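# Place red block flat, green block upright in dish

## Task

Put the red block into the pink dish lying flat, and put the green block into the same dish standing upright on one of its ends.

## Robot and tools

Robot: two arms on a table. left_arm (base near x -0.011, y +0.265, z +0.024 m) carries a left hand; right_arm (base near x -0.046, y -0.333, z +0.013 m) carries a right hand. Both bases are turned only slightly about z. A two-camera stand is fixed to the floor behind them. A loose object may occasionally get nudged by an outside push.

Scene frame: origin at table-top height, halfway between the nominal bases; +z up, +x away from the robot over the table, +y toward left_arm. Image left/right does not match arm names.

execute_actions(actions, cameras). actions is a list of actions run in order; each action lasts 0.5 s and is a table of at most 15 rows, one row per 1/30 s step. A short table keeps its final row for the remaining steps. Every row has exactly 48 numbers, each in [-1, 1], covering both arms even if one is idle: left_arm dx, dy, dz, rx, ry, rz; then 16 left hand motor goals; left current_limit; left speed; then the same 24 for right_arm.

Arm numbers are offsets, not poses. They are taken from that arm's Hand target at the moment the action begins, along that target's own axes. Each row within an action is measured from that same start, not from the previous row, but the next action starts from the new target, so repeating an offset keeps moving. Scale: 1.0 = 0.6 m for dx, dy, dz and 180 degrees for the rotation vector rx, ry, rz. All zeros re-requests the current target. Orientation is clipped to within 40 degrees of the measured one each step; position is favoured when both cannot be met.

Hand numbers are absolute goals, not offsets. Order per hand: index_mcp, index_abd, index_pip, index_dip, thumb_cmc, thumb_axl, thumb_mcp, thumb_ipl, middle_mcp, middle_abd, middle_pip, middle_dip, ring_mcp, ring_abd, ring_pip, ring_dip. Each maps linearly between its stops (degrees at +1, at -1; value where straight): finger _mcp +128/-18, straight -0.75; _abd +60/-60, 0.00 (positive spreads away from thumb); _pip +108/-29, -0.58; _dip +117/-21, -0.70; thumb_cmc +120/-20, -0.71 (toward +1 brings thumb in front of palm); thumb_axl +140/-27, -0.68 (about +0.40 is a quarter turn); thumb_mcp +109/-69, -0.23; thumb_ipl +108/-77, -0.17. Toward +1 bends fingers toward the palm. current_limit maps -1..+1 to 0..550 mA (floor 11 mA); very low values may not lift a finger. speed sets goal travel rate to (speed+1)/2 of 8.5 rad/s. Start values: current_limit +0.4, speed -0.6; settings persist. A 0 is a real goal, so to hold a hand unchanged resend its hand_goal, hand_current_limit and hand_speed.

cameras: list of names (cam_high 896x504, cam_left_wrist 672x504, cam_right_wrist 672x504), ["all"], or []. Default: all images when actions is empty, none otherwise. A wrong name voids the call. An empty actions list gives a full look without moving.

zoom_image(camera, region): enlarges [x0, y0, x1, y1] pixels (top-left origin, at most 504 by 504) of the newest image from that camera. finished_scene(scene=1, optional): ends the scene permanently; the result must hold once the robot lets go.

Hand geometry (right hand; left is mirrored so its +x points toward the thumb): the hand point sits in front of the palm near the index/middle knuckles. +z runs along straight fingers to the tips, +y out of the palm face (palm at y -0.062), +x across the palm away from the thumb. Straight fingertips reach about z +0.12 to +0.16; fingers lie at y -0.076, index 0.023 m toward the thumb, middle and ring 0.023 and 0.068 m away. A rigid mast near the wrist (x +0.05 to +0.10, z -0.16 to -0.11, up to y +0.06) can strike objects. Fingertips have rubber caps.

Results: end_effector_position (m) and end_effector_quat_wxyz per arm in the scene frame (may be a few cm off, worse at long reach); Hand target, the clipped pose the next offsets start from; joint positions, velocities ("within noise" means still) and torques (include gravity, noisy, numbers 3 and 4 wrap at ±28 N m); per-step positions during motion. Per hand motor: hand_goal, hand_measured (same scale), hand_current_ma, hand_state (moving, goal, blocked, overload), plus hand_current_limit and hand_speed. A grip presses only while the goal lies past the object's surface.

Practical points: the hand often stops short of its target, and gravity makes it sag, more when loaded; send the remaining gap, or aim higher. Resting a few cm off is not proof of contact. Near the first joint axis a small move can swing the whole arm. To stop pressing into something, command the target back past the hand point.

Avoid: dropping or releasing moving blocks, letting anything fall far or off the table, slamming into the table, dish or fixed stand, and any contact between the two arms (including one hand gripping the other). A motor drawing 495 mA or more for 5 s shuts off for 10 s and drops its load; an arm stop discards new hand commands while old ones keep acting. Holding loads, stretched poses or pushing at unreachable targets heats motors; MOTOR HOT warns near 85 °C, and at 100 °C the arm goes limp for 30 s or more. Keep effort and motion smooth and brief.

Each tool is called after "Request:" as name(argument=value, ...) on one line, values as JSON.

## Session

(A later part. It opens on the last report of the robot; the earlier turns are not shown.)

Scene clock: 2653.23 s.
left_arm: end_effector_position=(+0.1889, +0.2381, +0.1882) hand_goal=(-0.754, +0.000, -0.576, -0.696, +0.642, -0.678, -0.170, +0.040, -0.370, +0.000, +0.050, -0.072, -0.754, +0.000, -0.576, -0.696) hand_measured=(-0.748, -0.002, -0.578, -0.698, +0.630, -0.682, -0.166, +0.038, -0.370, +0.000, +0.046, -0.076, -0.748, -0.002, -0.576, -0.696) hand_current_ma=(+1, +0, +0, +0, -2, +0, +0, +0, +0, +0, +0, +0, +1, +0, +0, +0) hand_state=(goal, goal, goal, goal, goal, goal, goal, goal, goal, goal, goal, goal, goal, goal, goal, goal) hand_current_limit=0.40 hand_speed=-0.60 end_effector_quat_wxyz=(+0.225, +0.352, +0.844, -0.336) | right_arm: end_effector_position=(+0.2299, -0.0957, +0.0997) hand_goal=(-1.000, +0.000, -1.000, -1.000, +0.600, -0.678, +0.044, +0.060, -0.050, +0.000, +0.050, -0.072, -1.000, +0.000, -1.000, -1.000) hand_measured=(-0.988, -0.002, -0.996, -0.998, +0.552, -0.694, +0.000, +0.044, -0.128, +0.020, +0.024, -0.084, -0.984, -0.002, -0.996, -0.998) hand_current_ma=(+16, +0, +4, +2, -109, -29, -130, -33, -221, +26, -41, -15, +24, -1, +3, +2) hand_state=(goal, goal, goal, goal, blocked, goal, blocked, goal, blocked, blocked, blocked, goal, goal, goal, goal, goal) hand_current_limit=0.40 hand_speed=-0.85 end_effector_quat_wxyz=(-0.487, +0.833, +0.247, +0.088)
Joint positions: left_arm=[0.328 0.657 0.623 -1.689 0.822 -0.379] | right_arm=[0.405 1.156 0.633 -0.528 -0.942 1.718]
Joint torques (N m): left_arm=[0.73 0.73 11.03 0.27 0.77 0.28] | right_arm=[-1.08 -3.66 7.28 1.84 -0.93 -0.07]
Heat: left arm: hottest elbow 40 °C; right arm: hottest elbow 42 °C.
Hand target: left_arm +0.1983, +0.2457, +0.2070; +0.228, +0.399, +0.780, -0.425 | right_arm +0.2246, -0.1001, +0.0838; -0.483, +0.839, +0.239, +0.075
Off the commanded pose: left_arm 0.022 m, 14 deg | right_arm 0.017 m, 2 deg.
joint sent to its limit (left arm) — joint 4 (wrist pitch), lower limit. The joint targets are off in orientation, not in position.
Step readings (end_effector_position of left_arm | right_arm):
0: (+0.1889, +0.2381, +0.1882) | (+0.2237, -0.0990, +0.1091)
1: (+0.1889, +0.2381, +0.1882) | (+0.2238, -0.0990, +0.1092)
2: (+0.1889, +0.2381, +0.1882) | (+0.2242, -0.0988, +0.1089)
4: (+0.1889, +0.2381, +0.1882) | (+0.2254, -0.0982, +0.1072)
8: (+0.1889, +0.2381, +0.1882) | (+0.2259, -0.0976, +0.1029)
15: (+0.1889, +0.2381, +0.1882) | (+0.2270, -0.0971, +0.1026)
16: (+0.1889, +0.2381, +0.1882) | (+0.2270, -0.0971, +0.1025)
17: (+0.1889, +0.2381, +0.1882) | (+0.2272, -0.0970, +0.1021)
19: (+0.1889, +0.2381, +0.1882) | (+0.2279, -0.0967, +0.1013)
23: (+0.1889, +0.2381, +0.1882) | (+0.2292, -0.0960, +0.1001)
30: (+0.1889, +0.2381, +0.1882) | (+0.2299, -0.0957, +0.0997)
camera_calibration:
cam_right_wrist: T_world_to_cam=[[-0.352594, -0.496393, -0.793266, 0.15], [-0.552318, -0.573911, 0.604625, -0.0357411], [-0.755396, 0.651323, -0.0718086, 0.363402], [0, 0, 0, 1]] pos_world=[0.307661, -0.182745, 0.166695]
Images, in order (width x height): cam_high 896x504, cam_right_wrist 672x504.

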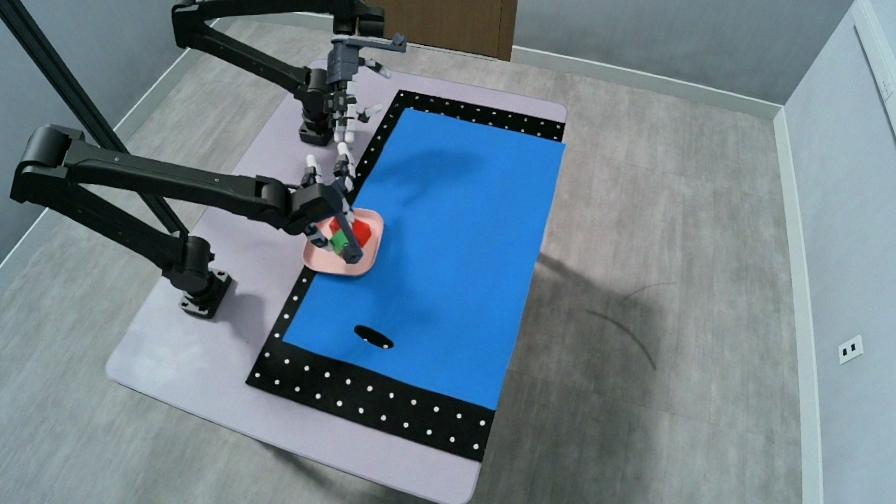

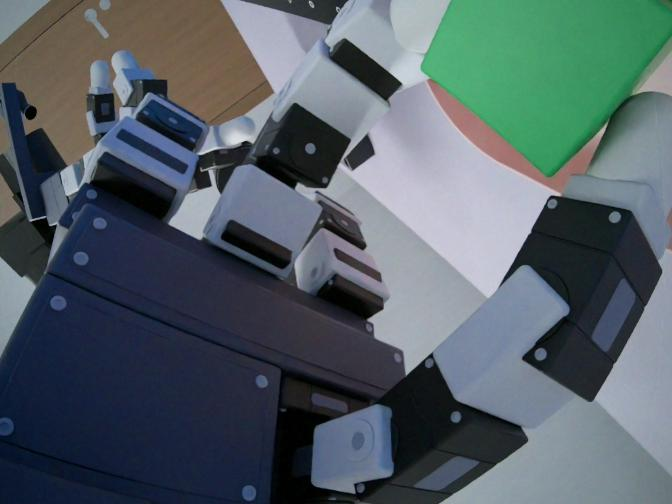

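Request:
execute_actions(actions=[], cameras=["cam_left_wrist","cam_high","cam_right_wrist"])

Request:
zoom_image(camera="cam_high", region=[322, 222, 352, 258])

Scene clock: 2774.83 s.
left_arm: end_effector_position=(+0.1889, +0.2381, +0.1882) hand_goal=(-0.754, +0.000, -0.576, -0.696, +0.642, -0.678, -0.170, +0.040, -0.370, +0.000, +0.050, -0.072, -0.754, +0.000, -0.576, -0.696) hand_measured=(-0.748, -0.002, -0.578, -0.698, +0.630, -0.682, -0.166, +0.038, -0.370, +0.000, +0.046, -0.076, -0.748, -0.002, -0.576, -0.696) hand_current_ma=(+1, +0, +0, +0, -2, +0, +0, +0, +0, +0, +0, +0, +1, +0, +0, +0) hand_state=(goal, goal, goal, goal, goal, goal, goal, goal, goal, goal, goal, goal, goal, goal, goal, goal) hand_current_limit=0.40 hand_speed=-0.60 end_effector_quat_wxyz=(+0.225, +0.352, +0.844, -0.336) | right_arm: end_effector_position=(+0.2299, -0.0957, +0.0997) hand_goal=(-1.000, +0.000, -1.000, -1.000, +0.600, -0.678, +0.044, +0.060, -0.050, +0.000, +0.050, -0.072, -1.000, +0.000, -1.000, -1.000) hand_measured=(-0.988, -0.002, -0.996, -0.998, +0.552, -0.694, +0.000, +0.044, -0.128, +0.020, +0.024, -0.084, -0.984, -0.002, -0.996, -0.998) hand_current_ma=(+16, +0, +4, +2, -109, -29, -130, -33, -221, +26, -41, -15, +24, -1, +3, +2) hand_state=(goal, goal, goal, goal, blocked, goal, blocked, goal, blocked, blocked, blocked, goal, goal, goal, goal, goal) hand_current_limit=0.40 hand_speed=-0.85 end_effector_quat_wxyz=(-0.487, +0.833, +0.247, +0.088)
Joint positions: left_arm=[0.328 0.657 0.623 -1.689 0.822 -0.379] | right_arm=[0.405 1.156 0.633 -0.528 -0.942 1.718]
Joint velocities: within noise
Joint torques (N m): left_arm=[0.5 0.73 10.99 0.18 0.76 0.3] | right_arm=[-0.85 -3.43 7.09 1.61 -0.95 -0.06]
Heat: left arm: hottest elbow 40 °C; right arm: hottest elbow 38 °C.
Hand target: left_arm +0.1983, +0.2457, +0.2070; +0.228, +0.399, +0.780, -0.425 | right_arm +0.2246, -0.1001, +0.0838; -0.483, +0.839, +0.239, +0.075
Off the commanded pose: left_arm 0.022 m, 14 deg | right_arm 0.017 m, 2 deg.
camera_calibration:
cam_left_wrist: T_world_to_cam=[[0.0545137, -0.634508, 0.770991, -0.0472205], [-0.769215, 0.465637, 0.437597, -0.100769], [-0.636661, -0.616913, -0.46269, 0.471024], [0, 0, 0, 1]] pos_world=[0.224943, 0.307541, 0.298441]
cam_right_wrist: T_world_to_cam=[[-0.352594, -0.496393, -0.793266, 0.15], [-0.552318, -0.573911, 0.604625, -0.0357411], [-0.755396, 0.651323, -0.0718086, 0.363402], [0, 0, 0, 1]] pos_world=[0.307661, -0.182745, 0.166695]

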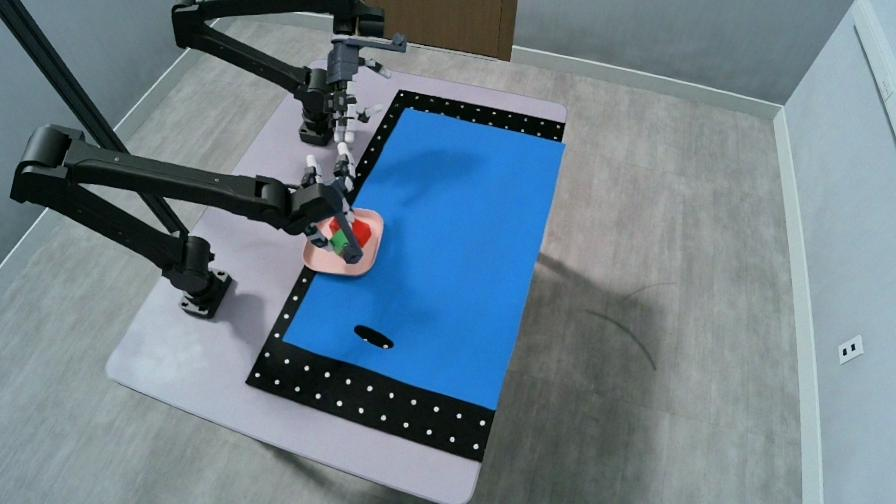

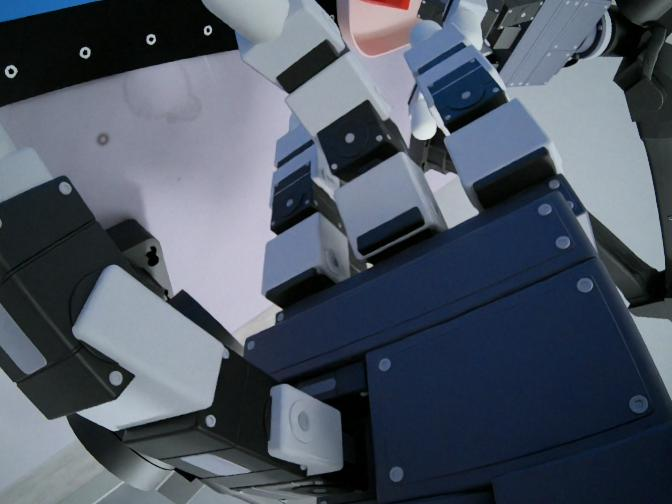

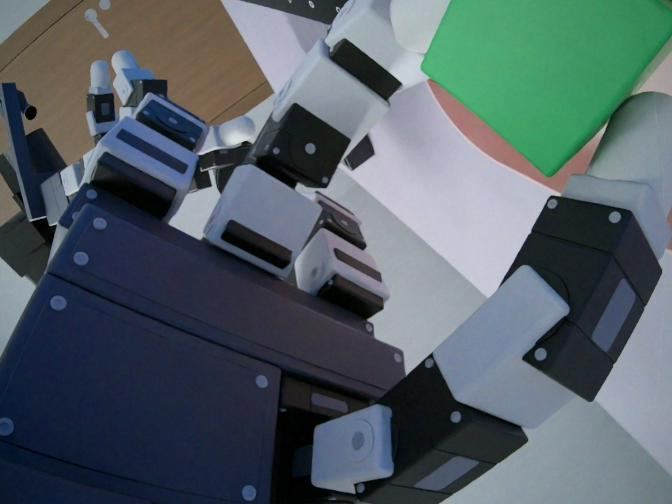

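Scaled by 14.000.

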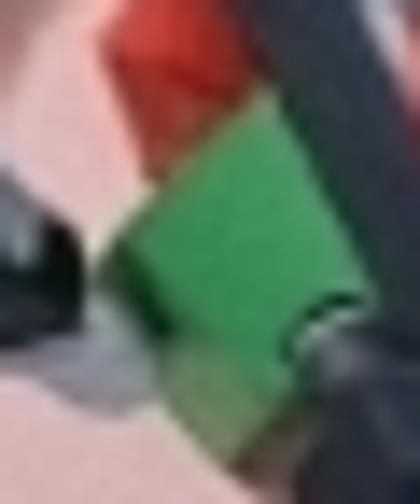

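Request:
execute_actions(actions=[[[0,0,0,0,0,0,-0.754,0,-0.576,-0.696,0.643,-0.678,-0.169,0.04,-0.37,0,0.051,-0.072,-0.754,0,-0.576,-0.696,0.4,-0.6,0.0338,-0.0583,-0.0532,0,0,0,-1,0,-1,-1,0.6,-0.678,0.045,0.06,-0.05,0,0.051,-0.072,-1,0,-1,-1,0.4,-0.85]],[[0,0,0,0,0,0,-0.754,0,-0.576,-0.696,0.643,-0.678,-0.169,0.04,-0.37,0,0.051,-0.072,-0.754,0,-0.576,-0.696,0.4,-0.6,0,0,0,0.0398,-0.0861,-0.0578,-1,0,-1,-1,0.6,-0.678,0.045,0.06,-0.05,0,0.051,-0.072,-1,0,-1,-1,0.4,-0.85]]], cameras=["cam_high","cam_right_wrist"])

Request:
zoom_image(camera="cam_high", region=[310, 205, 370, 265])

Scene clock: 2886.87 s.
left_arm: end_effector_position=(+0.1889, +0.2381, +0.1882) hand_goal=(-0.754, +0.000, -0.576, -0.696, +0.642, -0.678, -0.170, +0.040, -0.370, +0.000, +0.050, -0.072, -0.754, +0.000, -0.576, -0.696) hand_measured=(-0.748, -0.002, -0.578, -0.698, +0.630, -0.682, -0.166, +0.038, -0.370, +0.000, +0.046, -0.076, -0.748, -0.002, -0.576, -0.696) hand_current_ma=(+1, +0, +0, +0, -2, +0, +0, +0, +0, +0, +0, +0, +1, +0, +0, +0) hand_state=(goal, goal, goal, goal, goal, goal, goal, goal, goal, goal, goal, goal, goal, goal, goal, goal) hand_current_limit=0.40 hand_speed=-0.60 end_effector_quat_wxyz=(+0.225, +0.352, +0.844, -0.336) | right_arm: end_effector_position=(+0.2079, -0.1114, +0.1208) hand_goal=(-1.000, +0.000, -1.000, -1.000, +0.600, -0.678, +0.044, +0.060, -0.050, +0.000, +0.050, -0.072, -1.000, +0.000, -1.000, -1.000) hand_measured=(-0.988, -0.002, -0.996, -0.998, +0.548, -0.694, +0.000, +0.044, -0.124, +0.026, +0.028, -0.082, -0.984, -0.002, -0.996, -0.998) hand_current_ma=(+16, +0, +4, +2, -116, -31, -130, -33, -208, +37, -32, -10, +24, -1, +3, +2) hand_state=(goal, goal, goal, goal, blocked, goal, blocked, goal, blocked, blocked, blocked, goal, goal, goal, goal, goal) hand_current_limit=0.40 hand_speed=-0.85 end_effector_quat_wxyz=(-0.486, +0.794, +0.365, -0.019)
Joint positions: left_arm=[0.328 0.657 0.623 -1.689 0.822 -0.379] | right_arm=[0.363 1.28 0.831 -1.214 -1.013 1.07]
Joint torques (N m): left_arm=[0.26 1.32 11 0.24 0.77 0.29] | right_arm=[-0.32 -6.42 12.7 -0.09 -1.3 -0.07]
Heat: left arm: hottest elbow 40 °C; right arm: hottest elbow 37 °C.
Hand target: left_arm +0.1983, +0.2457, +0.2070; +0.228, +0.399, +0.780, -0.425 | right_arm +0.2291, -0.1057, +0.1347; -0.489, +0.785, +0.380, -0.011
Off the commanded pose: left_arm 0.022 m, 14 deg | right_arm 0.026 m, 2 deg.
joint sent to its limit (left arm) — joint 4 (wrist pitch), lower limit. The joint targets are off in orientation, not in position.
Step readings (end_effector_position of left_arm | right_arm):
0: (+0.1889, +0.2381, +0.1882) | (+0.2299, -0.0957, +0.0997)
1: (+0.1889, +0.2381, +0.1882) | (+0.2299, -0.0957, +0.0997)
2: (+0.1889, +0.2381, +0.1882) | (+0.2285, -0.0965, +0.0991)
4: (+0.1889, +0.2381, +0.1882) | (+0.2226, -0.0996, +0.1004)
8: (+0.1889, +0.2381, +0.1882) | (+0.2091, -0.1094, +0.1012)
15: (+0.1889, +0.2381, +0.1882) | (+0.2063, -0.1130, +0.1056)
16: (+0.1889, +0.2381, +0.1882) | (+0.2065, -0.1127, +0.1067)
17: (+0.1889, +0.2381, +0.1882) | (+0.2048, -0.1126, +0.1086)
19: (+0.1889, +0.2381, +0.1882) | (+0.2000, -0.1123, +0.1145)
23: (+0.1889, +0.2381, +0.1882) | (+0.2017, -0.1122, +0.1204)
30: (+0.1889, +0.2381, +0.1882) | (+0.2039, -0.1131, +0.1191)
camera_calibration:
cam_right_wrist: T_world_to_cam=[[-0.215667, -0.617894, -0.756105, 0.104728], [-0.31058, -0.690709, 0.65304, -0.138758], [-0.925758, 0.37567, -0.0429421, 0.359677], [0, 0, 0, 1]] pos_world=[0.312465, -0.166251, 0.185245]
Images, in order (width x height): cam_high 896x504, cam_right_wrist 672x504.

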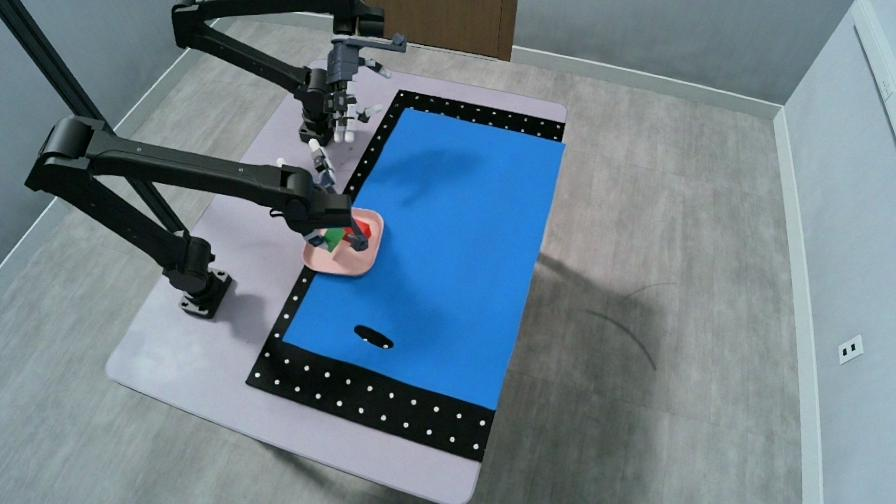

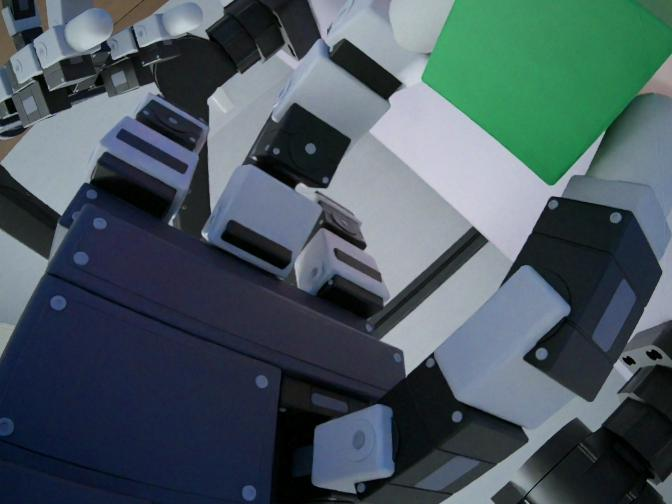

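Scaled by 8.400.

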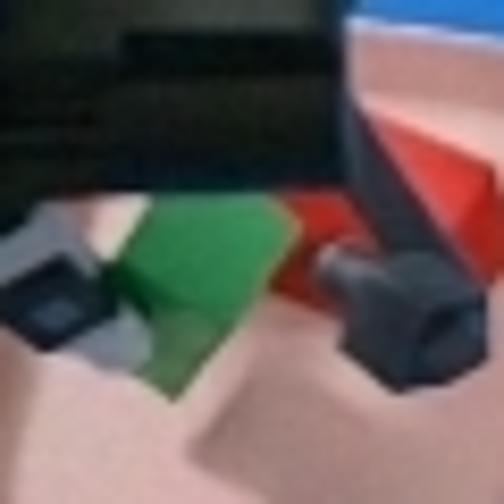

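Request:
zoom_image(camera="cam_right_wrist", region=[400, 0, 672, 204])

Request:
zoom_image(camera="cam_high", region=[318, 225, 348, 258])

Scaled by 1.853 from the camera's 672x504 image, which has a finer 960x720 frame.

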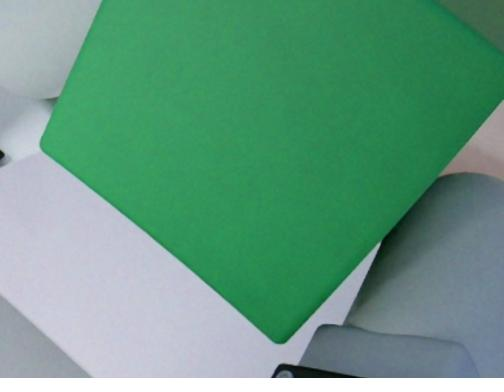

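Scaled by 15.273.

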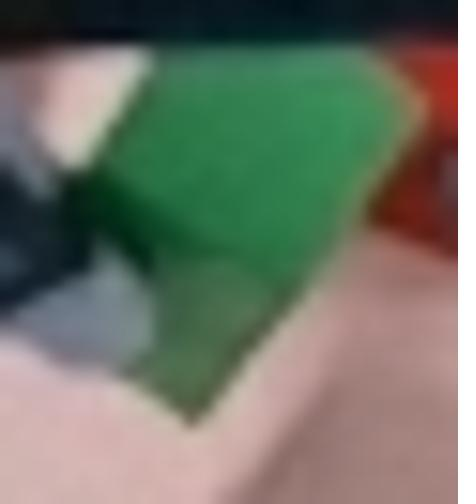

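Request:
execute_actions(actions=[[[0,0,0,0,0,0,-0.754,0,-0.576,-0.696,0.643,-0.678,-0.169,0.04,-0.37,0,0.051,-0.072,-0.754,0,-0.576,-0.696,0.4,-0.6,0.0181,0.0075,-0.0413,-0.037,0.02,-0.0552,-1,0,-1,-1,0.6,-0.678,0.045,0.06,-0.05,0,0.051,-0.072,-1,0,-1,-1,0.4,-0.85]],[[0,0,0,0,0,0,-0.754,0,-0.576,-0.696,0.643,-0.678,-0.169,0.04,-0.37,0,0.051,-0.072,-0.754,0,-0.576,-0.696,0.4,-0.6,0,0,0,-0.037,0.02,-0.0552,-1,0,-1,-1,0.6,-0.678,0.045,0.06,-0.05,0,0.051,-0.072,-1,0,-1,-1,0.4,-0.85]]], cameras=["cam_high","cam_right_wrist"])

Request:
zoom_image(camera="cam_high", region=[300, 195, 370, 265])

Request:
zoom_image(camera="cam_right_wrist", region=[400, 0, 672, 204])

Scene clock: 3053.23 s.
left_arm: end_effector_position=(+0.1889, +0.2381, +0.1882) hand_goal=(-0.754, +0.000, -0.576, -0.696, +0.642, -0.678, -0.170, +0.040, -0.370, +0.000, +0.050, -0.072, -0.754, +0.000, -0.576, -0.696) hand_measured=(-0.748, -0.002, -0.578, -0.698, +0.630, -0.682, -0.166, +0.038, -0.370, +0.000, +0.046, -0.076, -0.748, -0.002, -0.576, -0.696) hand_current_ma=(+1, +0, +0, +0, -2, +0, +0, +0, +0, +0, +0, +0, +1, +0, +0, +0) hand_state=(goal, goal, goal, goal, goal, goal, goal, goal, goal, goal, goal, goal, goal, goal, goal, goal) hand_current_limit=0.40 hand_speed=-0.60 end_effector_quat_wxyz=(+0.225, +0.352, +0.844, -0.336) | right_arm: end_effector_position=(+0.2509, -0.1212, +0.1467) hand_goal=(-1.000, +0.000, -1.000, -1.000, +0.600, -0.678, +0.044, +0.060, -0.050, +0.000, +0.050, -0.072, -1.000, +0.000, -1.000, -1.000) hand_measured=(-0.988, -0.002, -0.996, -0.998, +0.548, -0.696, +0.000, +0.044, -0.124, +0.026, +0.028, -0.082, -0.984, -0.002, -0.996, -0.998) hand_current_ma=(+16, +0, +4, +2, -118, -31, -130, -33, -208, +37, -32, -10, +24, -1, +3, +2) hand_state=(goal, goal, goal, goal, blocked, goal, blocked, goal, blocked, blocked, blocked, goal, goal, goal, goal, goal) hand_current_limit=0.40 hand_speed=-0.85 end_effector_quat_wxyz=(-0.414, +0.760, +0.473, +0.162)
Joint positions: left_arm=[0.328 0.657 0.623 -1.689 0.822 -0.379] | right_arm=[0.343 1.082 0.73 -0.954 -0.893 0.977]
Joint torques (N m): left_arm=[0.38 0.5 11.04 0.18 0.77 0.28] | right_arm=[0.79 -5.3 8.75 1.42 -1.09 0.01]
Heat: left arm: hottest elbow 41 °C; right arm: hottest elbow 44 °C.
Hand target: left_arm +0.1983, +0.2457, +0.2070; +0.228, +0.399, +0.780, -0.425 | right_arm +0.2492, -0.1190, +0.1480; -0.413, +0.758, +0.477, +0.167
Off the commanded pose: left_arm 0.022 m, 14 deg | right_arm 0.003 m, 1 deg.
joint sent to its limit (left arm) — joint 4 (wrist pitch), lower limit. The joint targets are off in orientation, not in position.
Step readings (end_effector_position of left_arm | right_arm):
0: (+0.1889, +0.2381, +0.1882) | (+0.2080, -0.1113, +0.1209)
1: (+0.1889, +0.2381, +0.1882) | (+0.2082, -0.1116, +0.1207)
2: (+0.1889, +0.2381, +0.1882) | (+0.2094, -0.1127, +0.1202)
4: (+0.1889, +0.2381, +0.1882) | (+0.2162, -0.1170, +0.1201)
8: (+0.1889, +0.2381, +0.1882) | (+0.2295, -0.1215, +0.1311)
15: (+0.1889, +0.2381, +0.1882) | (+0.2358, -0.1217, +0.1384)
16: (+0.1889, +0.2381, +0.1882) | (+0.2363, -0.1215, +0.1385)
17: (+0.1889, +0.2381, +0.1882) | (+0.2392, -0.1216, +0.1384)
19: (+0.1889, +0.2381, +0.1882) | (+0.2471, -0.1220, +0.1391)
23: (+0.1889, +0.2381, +0.1882) | (+0.2487, -0.1233, +0.1457)
30: (+0.1889, +0.2381, +0.1882) | (+0.2510, -0.1208, +0.1489)
camera_calibration:
cam_right_wrist: T_world_to_cam=[[0.152854, -0.575204, -0.803602, 0.0470724], [-0.537955, -0.730552, 0.420592, -0.062794], [-0.828999, 0.368012, -0.421102, 0.434546], [0, 0, 0, 1]] pos_world=[0.319263, -0.178716, 0.247226]
Images, in order (width x height): cam_high 896x504, cam_right_wrist 672x504.

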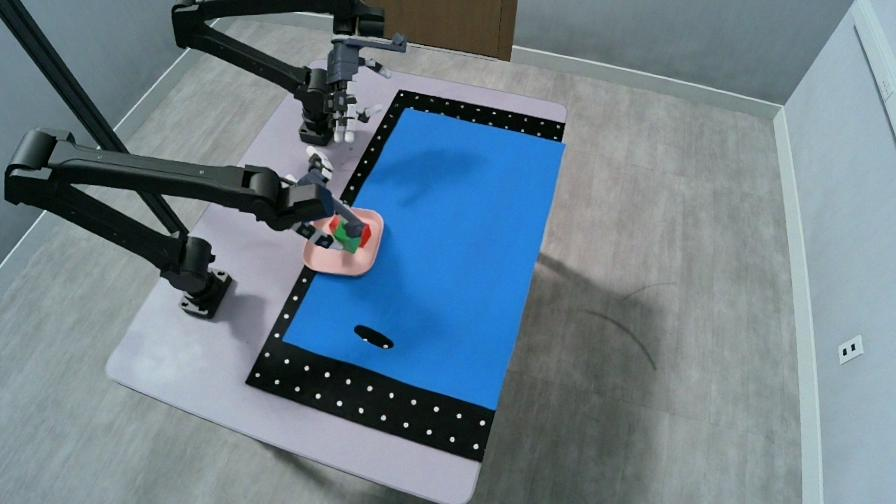

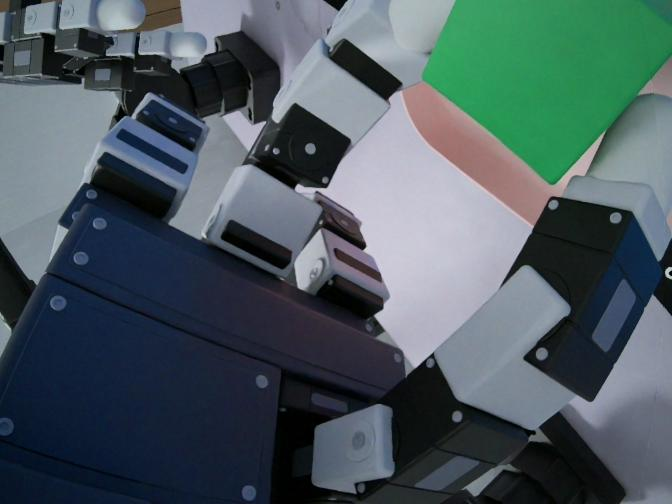

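Scaled by 7.200.

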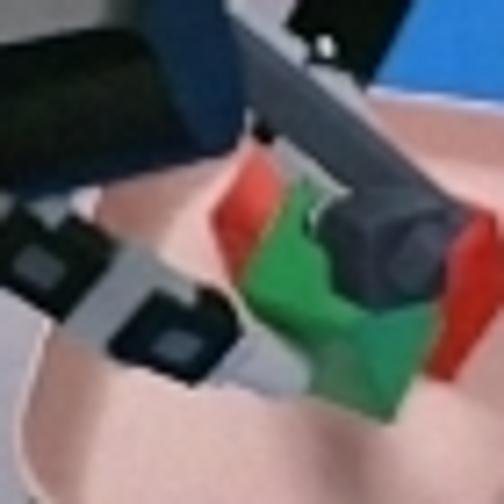

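Scaled by 1.853 from the camera's 672x504 image, which has a finer 960x720 frame.

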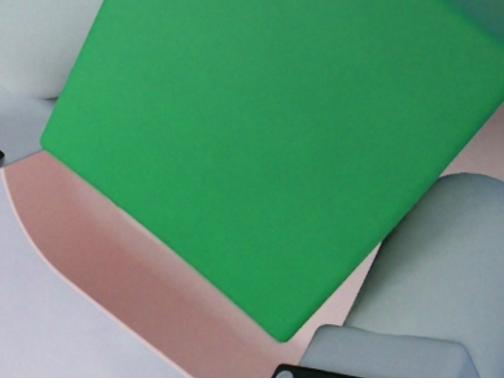

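Request:
execute_actions(actions=[[[0,0,0,0,0,0,-0.754,0,-0.576,-0.696,0.643,-0.678,-0.169,0.04,-0.37,0,0.051,-0.072,-0.754,0,-0.576,-0.696,0.4,-0.6,0,0,0,-0.0414,0.0225,-0.0618,-1,0,-1,-1,0.6,-0.678,0.045,0.06,-0.05,0,0.051,-0.072,-1,0,-1,-1,0.4,-0.85]],[[0,0,0,0,0,0,-0.754,0,-0.576,-0.696,0.643,-0.678,-0.169,0.04,-0.37,0,0.051,-0.072,-0.754,0,-0.576,-0.696,0.4,-0.6,0,0,0,-0.0207,0.0112,-0.0309,-1,0,-1,-1,0.6,-0.678,0.045,0.06,-0.05,0,0.051,-0.072,-1,0,-1,-1,0.4,-0.85]]], cameras=["cam_high","cam_right_wrist"])

Request:
zoom_image(camera="cam_high", region=[300, 195, 370, 265])

Scene clock: 3110.50 s.
left_arm: end_effector_position=(+0.1889, +0.2381, +0.1882) hand_goal=(-0.754, +0.000, -0.576, -0.696, +0.642, -0.678, -0.170, +0.040, -0.370, +0.000, +0.050, -0.072, -0.754, +0.000, -0.576, -0.696) hand_measured=(-0.748, -0.002, -0.578, -0.698, +0.630, -0.682, -0.166, +0.038, -0.370, +0.000, +0.046, -0.076, -0.748, -0.002, -0.576, -0.696) hand_current_ma=(+1, +0, +0, +0, -2, +0, +0, +0, +0, +0, +0, +0, +1, +0, +0, +0) hand_state=(goal, goal, goal, goal, goal, goal, goal, goal, goal, goal, goal, goal, goal, goal, goal, goal) hand_current_limit=0.40 hand_speed=-0.60 end_effector_quat_wxyz=(+0.225, +0.352, +0.844, -0.336) | right_arm: end_effector_position=(+0.2503, -0.1215, +0.1449) hand_goal=(-1.000, +0.000, -1.000, -1.000, +0.600, -0.678, +0.044, +0.060, -0.050, +0.000, +0.050, -0.072, -1.000, +0.000, -1.000, -1.000) hand_measured=(-0.990, -0.002, -0.996, -0.998, +0.546, -0.696, +0.002, +0.044, -0.124, +0.026, +0.028, -0.082, -0.988, -0.002, -0.996, -0.998) hand_current_ma=(+12, +0, +4, +2, -125, -32, -120, -33, -208, +37, -32, -10, +16, -1, +3, +2) hand_state=(goal, goal, goal, goal, blocked, goal, blocked, goal, blocked, blocked, blocked, goal, goal, goal, goal, goal) hand_current_limit=0.40 hand_speed=-0.85 end_effector_quat_wxyz=(-0.335, +0.713, +0.538, +0.302)
Joint positions: left_arm=[0.328 0.657 0.623 -1.689 0.822 -0.379] | right_arm=[0.412 0.878 0.506 -0.584 -0.756 0.991]
Joint torques (N m): left_arm=[0.67 1.2 11.08 0.34 0.77 0.3] | right_arm=[0.79 -4.54 9.02 2.44 -0.71 -0.08]
Heat: left arm: hottest elbow 41 °C; right arm: hottest elbow 40 °C.
Hand target: left_arm +0.1983, +0.2457, +0.2070; +0.228, +0.399, +0.780, -0.425 | right_arm +0.2492, -0.1191, +0.1481; -0.333, +0.707, +0.541, +0.310
Off the commanded pose: left_arm 0.022 m, 14 deg | right_arm 0.004 m, 1 deg.
joint sent to its limit (left arm) — joint 4 (wrist pitch), lower limit. The joint targets are off in orientation, not in position.
Step readings (end_effector_position of left_arm | right_arm):
0: (+0.1889, +0.2381, +0.1882) | (+0.2508, -0.1213, +0.1467)
1: (+0.1889, +0.2381, +0.1882) | (+0.2509, -0.1215, +0.1463)
2: (+0.1889, +0.2381, +0.1882) | (+0.2527, -0.1217, +0.1455)
4: (+0.1889, +0.2381, +0.1882) | (+0.2546, -0.1231, +0.1434)
8: (+0.1889, +0.2381, +0.1882) | (+0.2465, -0.1245, +0.1423)
15: (+0.1889, +0.2381, +0.1882) | (+0.2500, -0.1210, +0.1470)
16: (+0.1889, +0.2381, +0.1882) | (+0.2503, -0.1210, +0.1467)
17: (+0.1889, +0.2381, +0.1882) | (+0.2515, -0.1211, +0.1463)
19: (+0.1889, +0.2381, +0.1882) | (+0.2528, -0.1223, +0.1451)
23: (+0.1889, +0.2381, +0.1882) | (+0.2483, -0.1232, +0.1429)
30: (+0.1889, +0.2381, +0.1882) | (+0.2500, -0.1215, +0.1450)
camera_calibration:
cam_right_wrist: T_world_to_cam=[[0.429174, -0.5514, -0.71538, -0.0334355], [-0.646245, -0.740792, 0.183289, -0.00233512], [-0.631013, 0.383647, -0.674268, 0.422434], [0, 0, 0, 1]] pos_world=[0.279402, -0.182232, 0.261343]
Images, in order (width x height): cam_high 896x504, cam_right_wrist 672x504.

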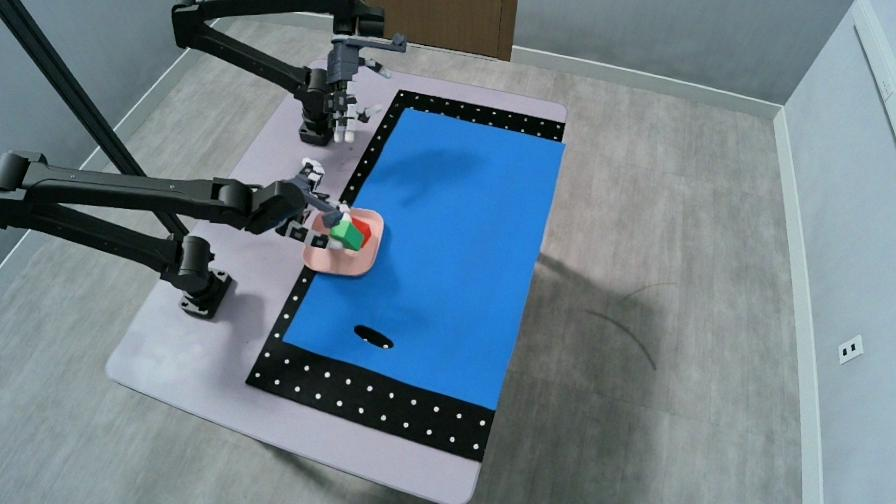

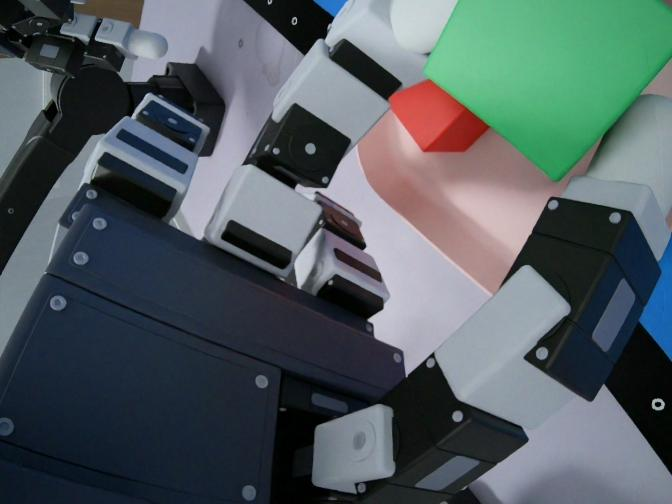

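Scaled by 7.200.

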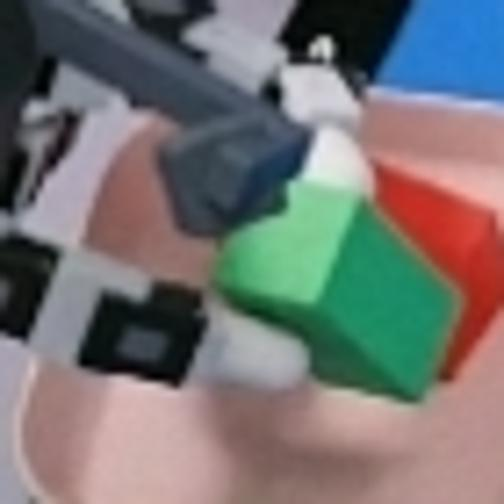

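Request:
execute_actions(actions=[[[0,0,0,0,0,0,-0.754,0,-0.576,-0.696,0.643,-0.678,-0.169,0.04,-0.37,0,0.051,-0.072,-0.754,0,-0.576,-0.696,0.4,-0.6,-0.0444,-0.015,0.024,0.0236,-0.0832,0.0378,-1,0,-1,-1,0.6,-0.678,0.045,0.06,-0.05,0,0.051,-0.072,-1,0,-1,-1,0.4,-0.85]]], cameras=["cam_high","cam_right_wrist"])

Request:
zoom_image(camera="cam_high", region=[300, 200, 370, 270])

Scene clock: 3212.40 s.
left_arm: end_effector_position=(+0.1889, +0.2381, +0.1882) hand_goal=(-0.754, +0.000, -0.576, -0.696, +0.642, -0.678, -0.170, +0.040, -0.370, +0.000, +0.050, -0.072, -0.754, +0.000, -0.576, -0.696) hand_measured=(-0.748, -0.002, -0.578, -0.698, +0.630, -0.682, -0.166, +0.038, -0.370, +0.000, +0.046, -0.076, -0.748, -0.002, -0.576, -0.696) hand_current_ma=(+1, +0, +0, +0, -2, +0, +0, +0, +0, +0, +0, +0, +1, +0, +0, +0) hand_state=(goal, goal, goal, goal, goal, goal, goal, goal, goal, goal, goal, goal, goal, goal, goal, goal) hand_current_limit=0.40 hand_speed=-0.60 end_effector_quat_wxyz=(+0.225, +0.352, +0.844, -0.336) | right_arm: end_effector_position=(+0.2193, -0.1330, +0.0984) hand_goal=(-1.000, +0.000, -1.000, -1.000, +0.600, -0.678, +0.044, +0.060, -0.050, +0.000, +0.050, -0.072, -1.000, +0.000, -1.000, -1.000) hand_measured=(-0.990, -0.002, -0.996, -0.998, +0.520, -0.704, +0.006, +0.044, -0.086, +0.036, +0.032, -0.084, -0.990, -0.002, -0.996, -0.998) hand_current_ma=(+11, +0, +4, +2, -216, -57, -106, -34, -76, +55, -27, -16, +13, -1, +3, +2) hand_state=(goal, goal, goal, goal, blocked, blocked, blocked, goal, blocked, blocked, goal, goal, goal, goal, goal, goal) hand_current_limit=0.40 hand_speed=-0.85 end_effector_quat_wxyz=(-0.306, +0.767, +0.541, +0.159)
Joint positions: left_arm=[0.328 0.657 0.623 -1.689 0.822 -0.379] | right_arm=[0.491 0.997 0.567 -0.818 -0.637 0.991]
Joint torques (N m): left_arm=[0.21 0.85 10.99 0.18 0.78 0.31] | right_arm=[1.2 -3.72 13.85 0.76 -0.69 -0.1]
Heat: left arm: hottest elbow 41 °C; right arm: hottest elbow 39 °C.
Hand target: left_arm +0.1983, +0.2457, +0.2070; +0.228, +0.399, +0.780, -0.425 | right_arm +0.2356, -0.1205, +0.1196; -0.304, +0.760, +0.548, +0.175
Off the commanded pose: left_arm 0.022 m, 14 deg | right_arm 0.030 m, 2 deg.
joint sent to its limit (left arm) — joint 4 (wrist pitch), lower limit. The joint targets are off in orientation, not in position.
Step readings (end_effector_position of left_arm | right_arm):
0: (+0.1889, +0.2381, +0.1882) | (+0.2502, -0.1216, +0.1447)
1: (+0.1889, +0.2381, +0.1882) | (+0.2503, -0.1219, +0.1445)
2: (+0.1889, +0.2381, +0.1882) | (+0.2490, -0.1249, +0.1409)
4: (+0.1889, +0.2381, +0.1882) | (+0.2413, -0.1311, +0.1291)
8: (+0.1889, +0.2381, +0.1882) | (+0.2194, -0.1342, +0.0985)
15: (+0.1889, +0.2381, +0.1882) | (+0.2209, -0.1319, +0.1001)
camera_calibration:
cam_right_wrist: T_world_to_cam=[[0.303539, -0.702935, -0.643231, -0.0594174], [-0.561654, -0.677328, 0.475154, -0.0611901], [-0.769681, 0.217046, -0.600402, 0.376939], [0, 0, 0, 1]] pos_world=[0.273791, -0.165025, 0.217171]
Images, in order (width x height): cam_high 896x504, cam_right_wrist 672x504.

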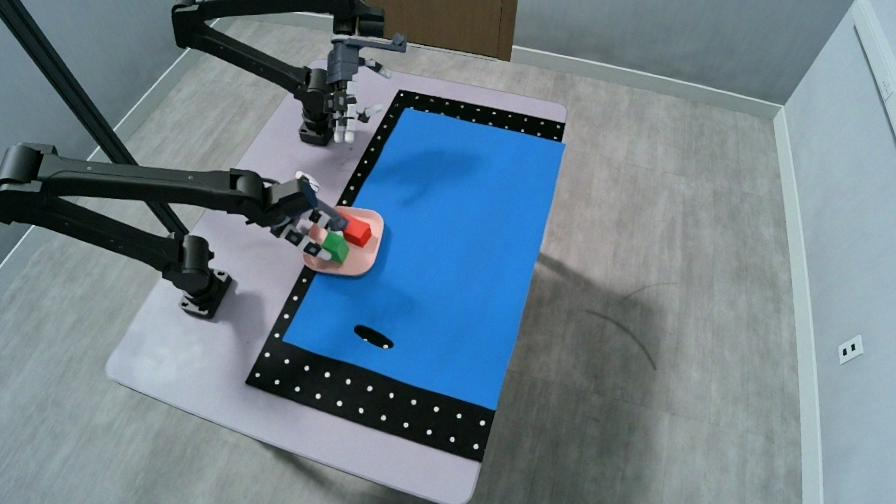

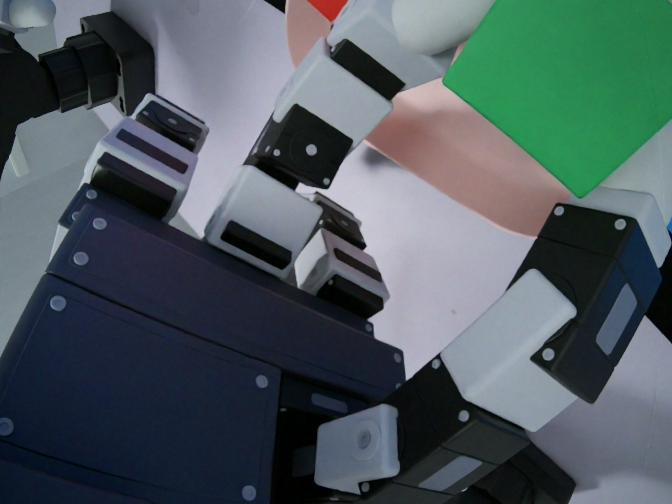

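Scaled by 7.200.

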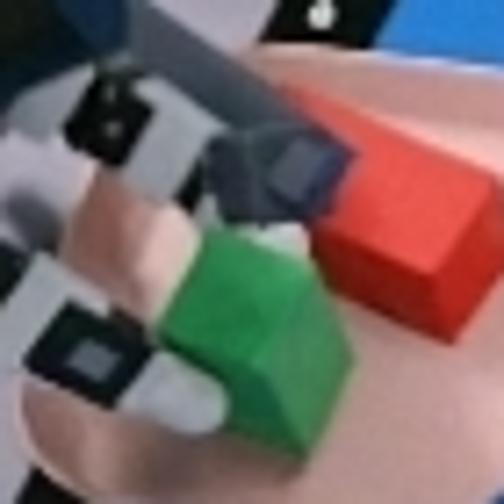

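Request:
execute_actions(actions=[[[0,0,0,0,0,0,-0.754,0,-0.576,-0.696,0.643,-0.678,-0.169,0.04,-0.37,0,0.051,-0.072,-0.754,0,-0.576,-0.696,0.4,-0.6,-0.0058,0.0086,0.0097,-0.0149,-0.0297,0.0003,-1,0,-1,-1,0.6,-0.678,0.045,0.06,-0.05,0,0.051,-0.072,-1,0,-1,-1,0.4,-0.85]]], cameras=["cam_high"])

Request:
zoom_image(camera="cam_high", region=[310, 215, 365, 270])

Scene clock: 3270.30 s.
left_arm: end_effector_position=(+0.1889, +0.2381, +0.1882) hand_goal=(-0.754, +0.000, -0.576, -0.696, +0.642, -0.678, -0.170, +0.040, -0.370, +0.000, +0.050, -0.072, -0.754, +0.000, -0.576, -0.696) hand_measured=(-0.748, -0.002, -0.578, -0.698, +0.630, -0.682, -0.166, +0.038, -0.370, +0.000, +0.046, -0.076, -0.748, -0.002, -0.576, -0.696) hand_current_ma=(+1, +0, +0, +0, -2, +0, +0, +0, +0, +0, +0, +0, +1, +0, +0, +0) hand_state=(goal, goal, goal, goal, goal, goal, goal, goal, goal, goal, goal, goal, goal, goal, goal, goal) hand_current_limit=0.40 hand_speed=-0.60 end_effector_quat_wxyz=(+0.225, +0.352, +0.844, -0.336) | right_arm: end_effector_position=(+0.2258, -0.1314, +0.0973) hand_goal=(-1.000, +0.000, -1.000, -1.000, +0.600, -0.678, +0.044, +0.060, -0.050, +0.000, +0.050, -0.072, -1.000, +0.000, -1.000, -1.000) hand_measured=(-0.990, -0.002, -0.996, -0.998, +0.520, -0.704, +0.006, +0.044, -0.082, +0.036, +0.034, -0.084, -0.990, -0.002, -0.996, -0.998) hand_current_ma=(+11, +0, +4, +2, -217, -58, -103, -34, -66, +55, -22, -16, +13, -1, +3, +2) hand_state=(goal, goal, goal, goal, blocked, blocked, blocked, goal, blocked, blocked, goal, goal, goal, goal, goal, goal) hand_current_limit=0.40 hand_speed=-0.85 end_effector_quat_wxyz=(-0.262, +0.776, +0.556, +0.144)
Joint positions: left_arm=[0.328 0.657 0.623 -1.689 0.822 -0.379] | right_arm=[0.545 1.031 0.598 -0.83 -0.532 1.007]
Joint torques (N m): left_arm=[0.5 1.44 11.02 0.25 0.79 0.28] | right_arm=[0.67 -3.43 13.11 0.95 -0.42 0.05]
Heat: left arm: hottest elbow 41 °C; right arm: hottest elbow 44 °C.
Hand target: left_arm +0.1983, +0.2457, +0.2070; +0.228, +0.399, +0.780, -0.425 | right_arm +0.2390, -0.1204, +0.1118; -0.260, +0.774, +0.557, +0.152
Off the commanded pose: left_arm 0.022 m, 14 deg | right_arm 0.022 m, 1 deg.
joint sent to its limit (left arm) — joint 4 (wrist pitch), lower limit. The joint targets are off in orientation, not in position.
Step readings (end_effector_position of left_arm | right_arm):
0: (+0.1889, +0.2381, +0.1882) | (+0.2193, -0.1330, +0.0984)
1: (+0.1889, +0.2381, +0.1882) | (+0.2195, -0.1333, +0.0983)
2: (+0.1889, +0.2381, +0.1882) | (+0.2207, -0.1350, +0.0978)
4: (+0.1889, +0.2381, +0.1882) | (+0.2231, -0.1370, +0.0960)
8: (+0.1889, +0.2381, +0.1882) | (+0.2251, -0.1321, +0.0972)
15: (+0.1889, +0.2381, +0.1882) | (+0.2257, -0.1314, +0.0973)
Images, in order (width x height): cam_high 896x504.

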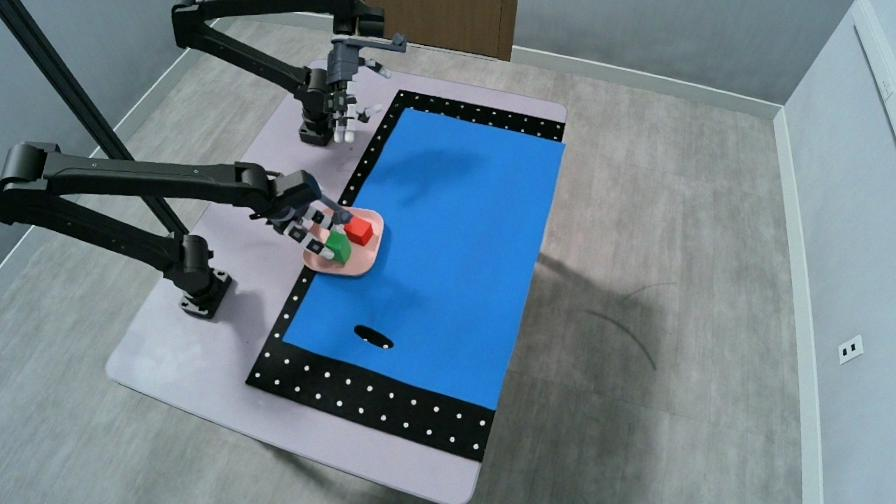

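Scaled by 9.164.

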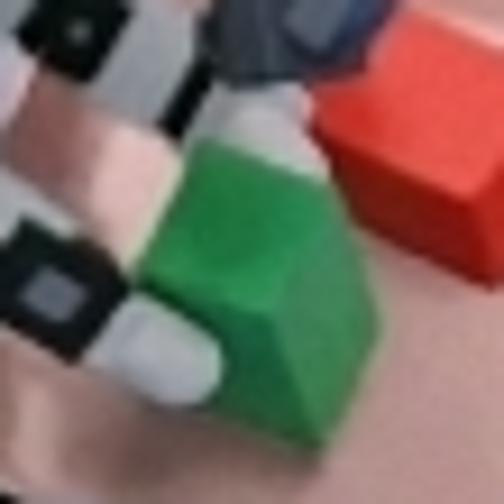

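Request:
execute_actions(actions=[[[0,0,0,0,0,0,-0.754,0,-0.576,-0.696,0.643,-0.678,-0.169,0.04,-0.37,0,0.051,-0.072,-0.754,0,-0.576,-0.696,0.4,-0.6,-0.00612,0.00272,0.00955,0,0,0,-1,0,-1,-1,0.6,-0.678,0.045,0.06,-0.05,0,0.051,-0.072,-1,0,-1,-1,0.4,-0.85]]], cameras=["cam_high"])

Request:
zoom_image(camera="cam_high", region=[310, 215, 365, 270])

Scene clock: 3313.30 s.
left_arm: end_effector_position=(+0.1889, +0.2381, +0.1882) hand_goal=(-0.754, +0.000, -0.576, -0.696, +0.642, -0.678, -0.170, +0.040, -0.370, +0.000, +0.050, -0.072, -0.754, +0.000, -0.576, -0.696) hand_measured=(-0.748, -0.002, -0.578, -0.698, +0.630, -0.682, -0.166, +0.038, -0.370, +0.000, +0.046, -0.076, -0.748, -0.002, -0.576, -0.696) hand_current_ma=(+1, +0, +0, +0, -2, +0, +0, +0, +0, +0, +0, +0, +1, +0, +0, +0) hand_state=(goal, goal, goal, goal, goal, goal, goal, goal, goal, goal, goal, goal, goal, goal, goal, goal) hand_current_limit=0.40 hand_speed=-0.60 end_effector_quat_wxyz=(+0.225, +0.352, +0.844, -0.336) | right_arm: end_effector_position=(+0.2257, -0.1313, +0.0964) hand_goal=(-1.000, +0.000, -1.000, -1.000, +0.600, -0.678, +0.044, +0.060, -0.050, +0.000, +0.050, -0.072, -1.000, +0.000, -1.000, -1.000) hand_measured=(-0.990, -0.002, -0.996, -0.998, +0.520, -0.704, +0.006, +0.044, -0.082, +0.036, +0.034, -0.084, -0.990, -0.002, -0.996, -0.998) hand_current_ma=(+11, +0, +4, +2, -217, -58, -103, -34, -65, +56, -21, -16, +13, -1, +3, +2) hand_state=(goal, goal, goal, goal, blocked, blocked, blocked, goal, blocked, blocked, goal, goal, goal, goal, goal, goal) hand_current_limit=0.40 hand_speed=-0.85 end_effector_quat_wxyz=(-0.262, +0.776, +0.556, +0.143)
Joint positions: left_arm=[0.328 0.657 0.623 -1.689 0.822 -0.379] | right_arm=[0.545 1.034 0.598 -0.829 -0.532 1.007]
Joint torques (N m): left_arm=[0.67 1.32 10.97 0.27 0.78 0.28] | right_arm=[0.73 -1.9 12.22 1.7 -0.44 0.04]
Heat: left arm: hottest elbow 41 °C; right arm: hottest elbow 51 °C.
Hand target: left_arm +0.1983, +0.2457, +0.2070; +0.228, +0.399, +0.780, -0.425 | right_arm +0.2390, -0.1204, +0.1047; -0.260, +0.774, +0.557, +0.152
Off the commanded pose: left_arm 0.022 m, 14 deg | right_arm 0.019 m, 1 deg.
joint sent to its limit (left arm) — joint 4 (wrist pitch), lower limit. The joint targets are off in orientation, not in position.
Step readings (end_effector_position of left_arm | right_arm):
0: (+0.1889, +0.2381, +0.1882) | (+0.2258, -0.1314, +0.0973)
1: (+0.1889, +0.2381, +0.1882) | (+0.2258, -0.1314, +0.0971)
2: (+0.1889, +0.2381, +0.1882) | (+0.2257, -0.1315, +0.0970)
4: (+0.1889, +0.2381, +0.1882) | (+0.2256, -0.1314, +0.0965)
8: (+0.1889, +0.2381, +0.1882) | (+0.2257, -0.1313, +0.0965)
15: (+0.1889, +0.2381, +0.1882) | (+0.2257, -0.1313, +0.0964)
Images, in order (width x height): cam_high 896x504.

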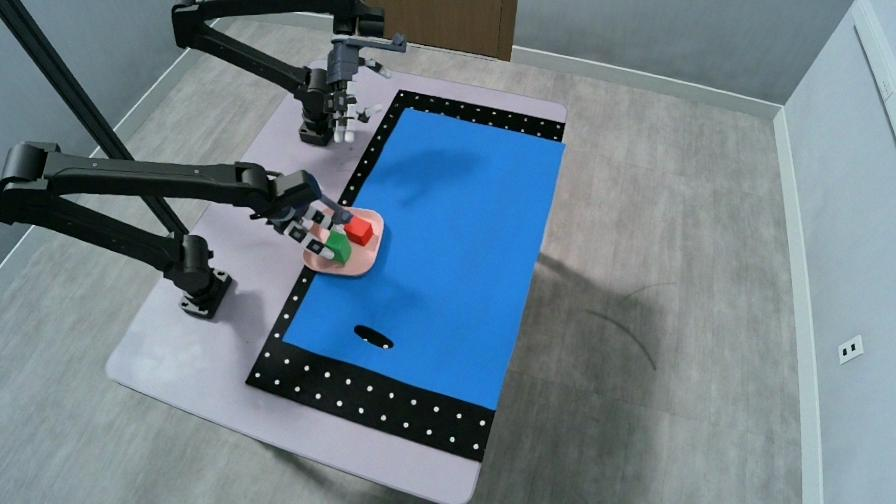

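Scaled by 9.164.

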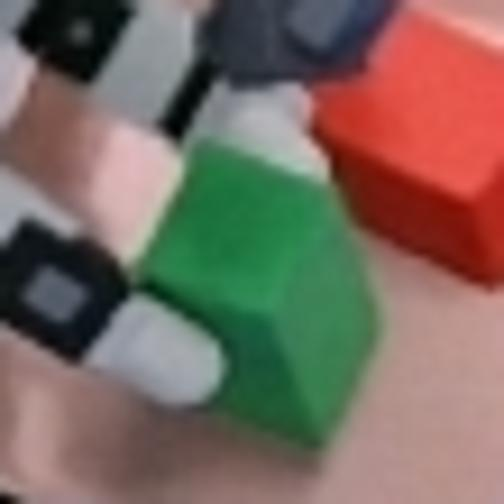

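Request:
execute_actions(actions=[[[0,0,0,0,0,0,-0.754,0,-0.576,-0.696,0.643,-0.678,-0.169,0.04,-0.37,0,0.051,-0.072,-0.754,0,-0.576,-0.696,0.4,-0.6,-0.00612,0.00272,0.00955,0,0,0,-1,0,-1,-1,0.6,-0.678,0.045,0.06,-0.05,0,0.051,-0.072,-1,0,-1,-1,0.4,-0.85]]], cameras=["cam_high"])

Request:
zoom_image(camera="cam_high", region=[310, 215, 365, 270])

Scene clock: 3322.53 s.
left_arm: end_effector_position=(+0.1889, +0.2381, +0.1882) hand_goal=(-0.754, +0.000, -0.576, -0.696, +0.642, -0.678, -0.170, +0.040, -0.370, +0.000, +0.050, -0.072, -0.754, +0.000, -0.576, -0.696) hand_measured=(-0.748, -0.002, -0.578, -0.698, +0.630, -0.682, -0.166, +0.038, -0.370, +0.000, +0.046, -0.076, -0.748, -0.002, -0.576, -0.696) hand_current_ma=(+1, +0, +0, +0, -2, +0, +0, +0, +0, +0, +0, +0, +1, +0, +0, +0) hand_state=(goal, goal, goal, goal, goal, goal, goal, goal, goal, goal, goal, goal, goal, goal, goal, goal) hand_current_limit=0.40 hand_speed=-0.60 end_effector_quat_wxyz=(+0.225, +0.352, +0.844, -0.336) | right_arm: end_effector_position=(+0.2301, -0.1280, +0.0957) hand_goal=(-1.000, +0.000, -1.000, -1.000, +0.600, -0.678, +0.044, +0.060, -0.050, +0.000, +0.050, -0.072, -1.000, +0.000, -1.000, -1.000) hand_measured=(-0.990, -0.002, -0.996, -0.998, +0.520, -0.704, +0.006, +0.044, -0.082, +0.038, +0.036, -0.084, -0.990, -0.002, -0.996, -0.998) hand_current_ma=(+11, +0, +4, +2, -217, -59, -103, -34, -62, +59, -19, -16, +13, -1, +3, +2) hand_state=(goal, goal, goal, goal, blocked, blocked, blocked, goal, blocked, blocked, goal, goal, goal, goal, goal, goal) hand_current_limit=0.40 hand_speed=-0.85 end_effector_quat_wxyz=(-0.262, +0.774, +0.557, +0.149)
Joint positions: left_arm=[0.328 0.657 0.623 -1.689 0.822 -0.379] | right_arm=[0.546 1.045 0.598 -0.805 -0.532 1.007]
Joint torques (N m): left_arm=[0.73 0.85 11.07 0.31 0.78 0.3] | right_arm=[1.2 -3.14 11.06 1.85 -0.43 0.01]
Heat: left arm: hottest elbow 41 °C; right arm: hottest elbow 51 °C.
Hand target: left_arm +0.1983, +0.2457, +0.2070; +0.228, +0.399, +0.780, -0.425 | right_arm +0.2390, -0.1204, +0.0978; -0.260, +0.774, +0.557, +0.152
Off the commanded pose: left_arm 0.022 m, 14 deg | right_arm 0.012 m, 0 deg.
joint sent to its limit (left arm) — joint 4 (wrist pitch), lower limit. The joint targets are off in orientation, not in position.
Step readings (end_effector_position of left_arm | right_arm):
0: (+0.1889, +0.2381, +0.1882) | (+0.2257, -0.1313, +0.0964)
1: (+0.1889, +0.2381, +0.1882) | (+0.2257, -0.1313, +0.0964)
2: (+0.1889, +0.2381, +0.1882) | (+0.2260, -0.1311, +0.0964)
4: (+0.1889, +0.2381, +0.1882) | (+0.2272, -0.1302, +0.0964)
8: (+0.1889, +0.2381, +0.1882) | (+0.2292, -0.1287, +0.0958)
15: (+0.1889, +0.2381, +0.1882) | (+0.2300, -0.1281, +0.0956)
Images, in order (width x height): cam_high 896x504.

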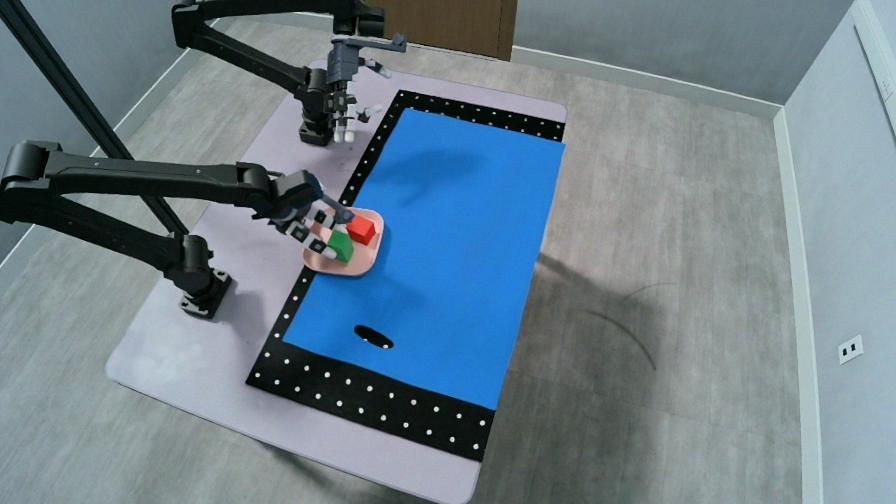

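Scaled by 9.164.

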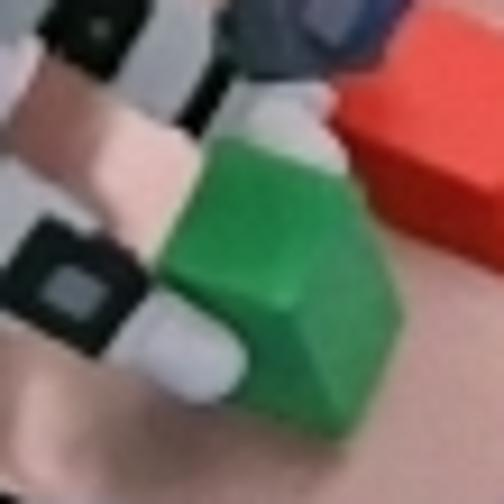

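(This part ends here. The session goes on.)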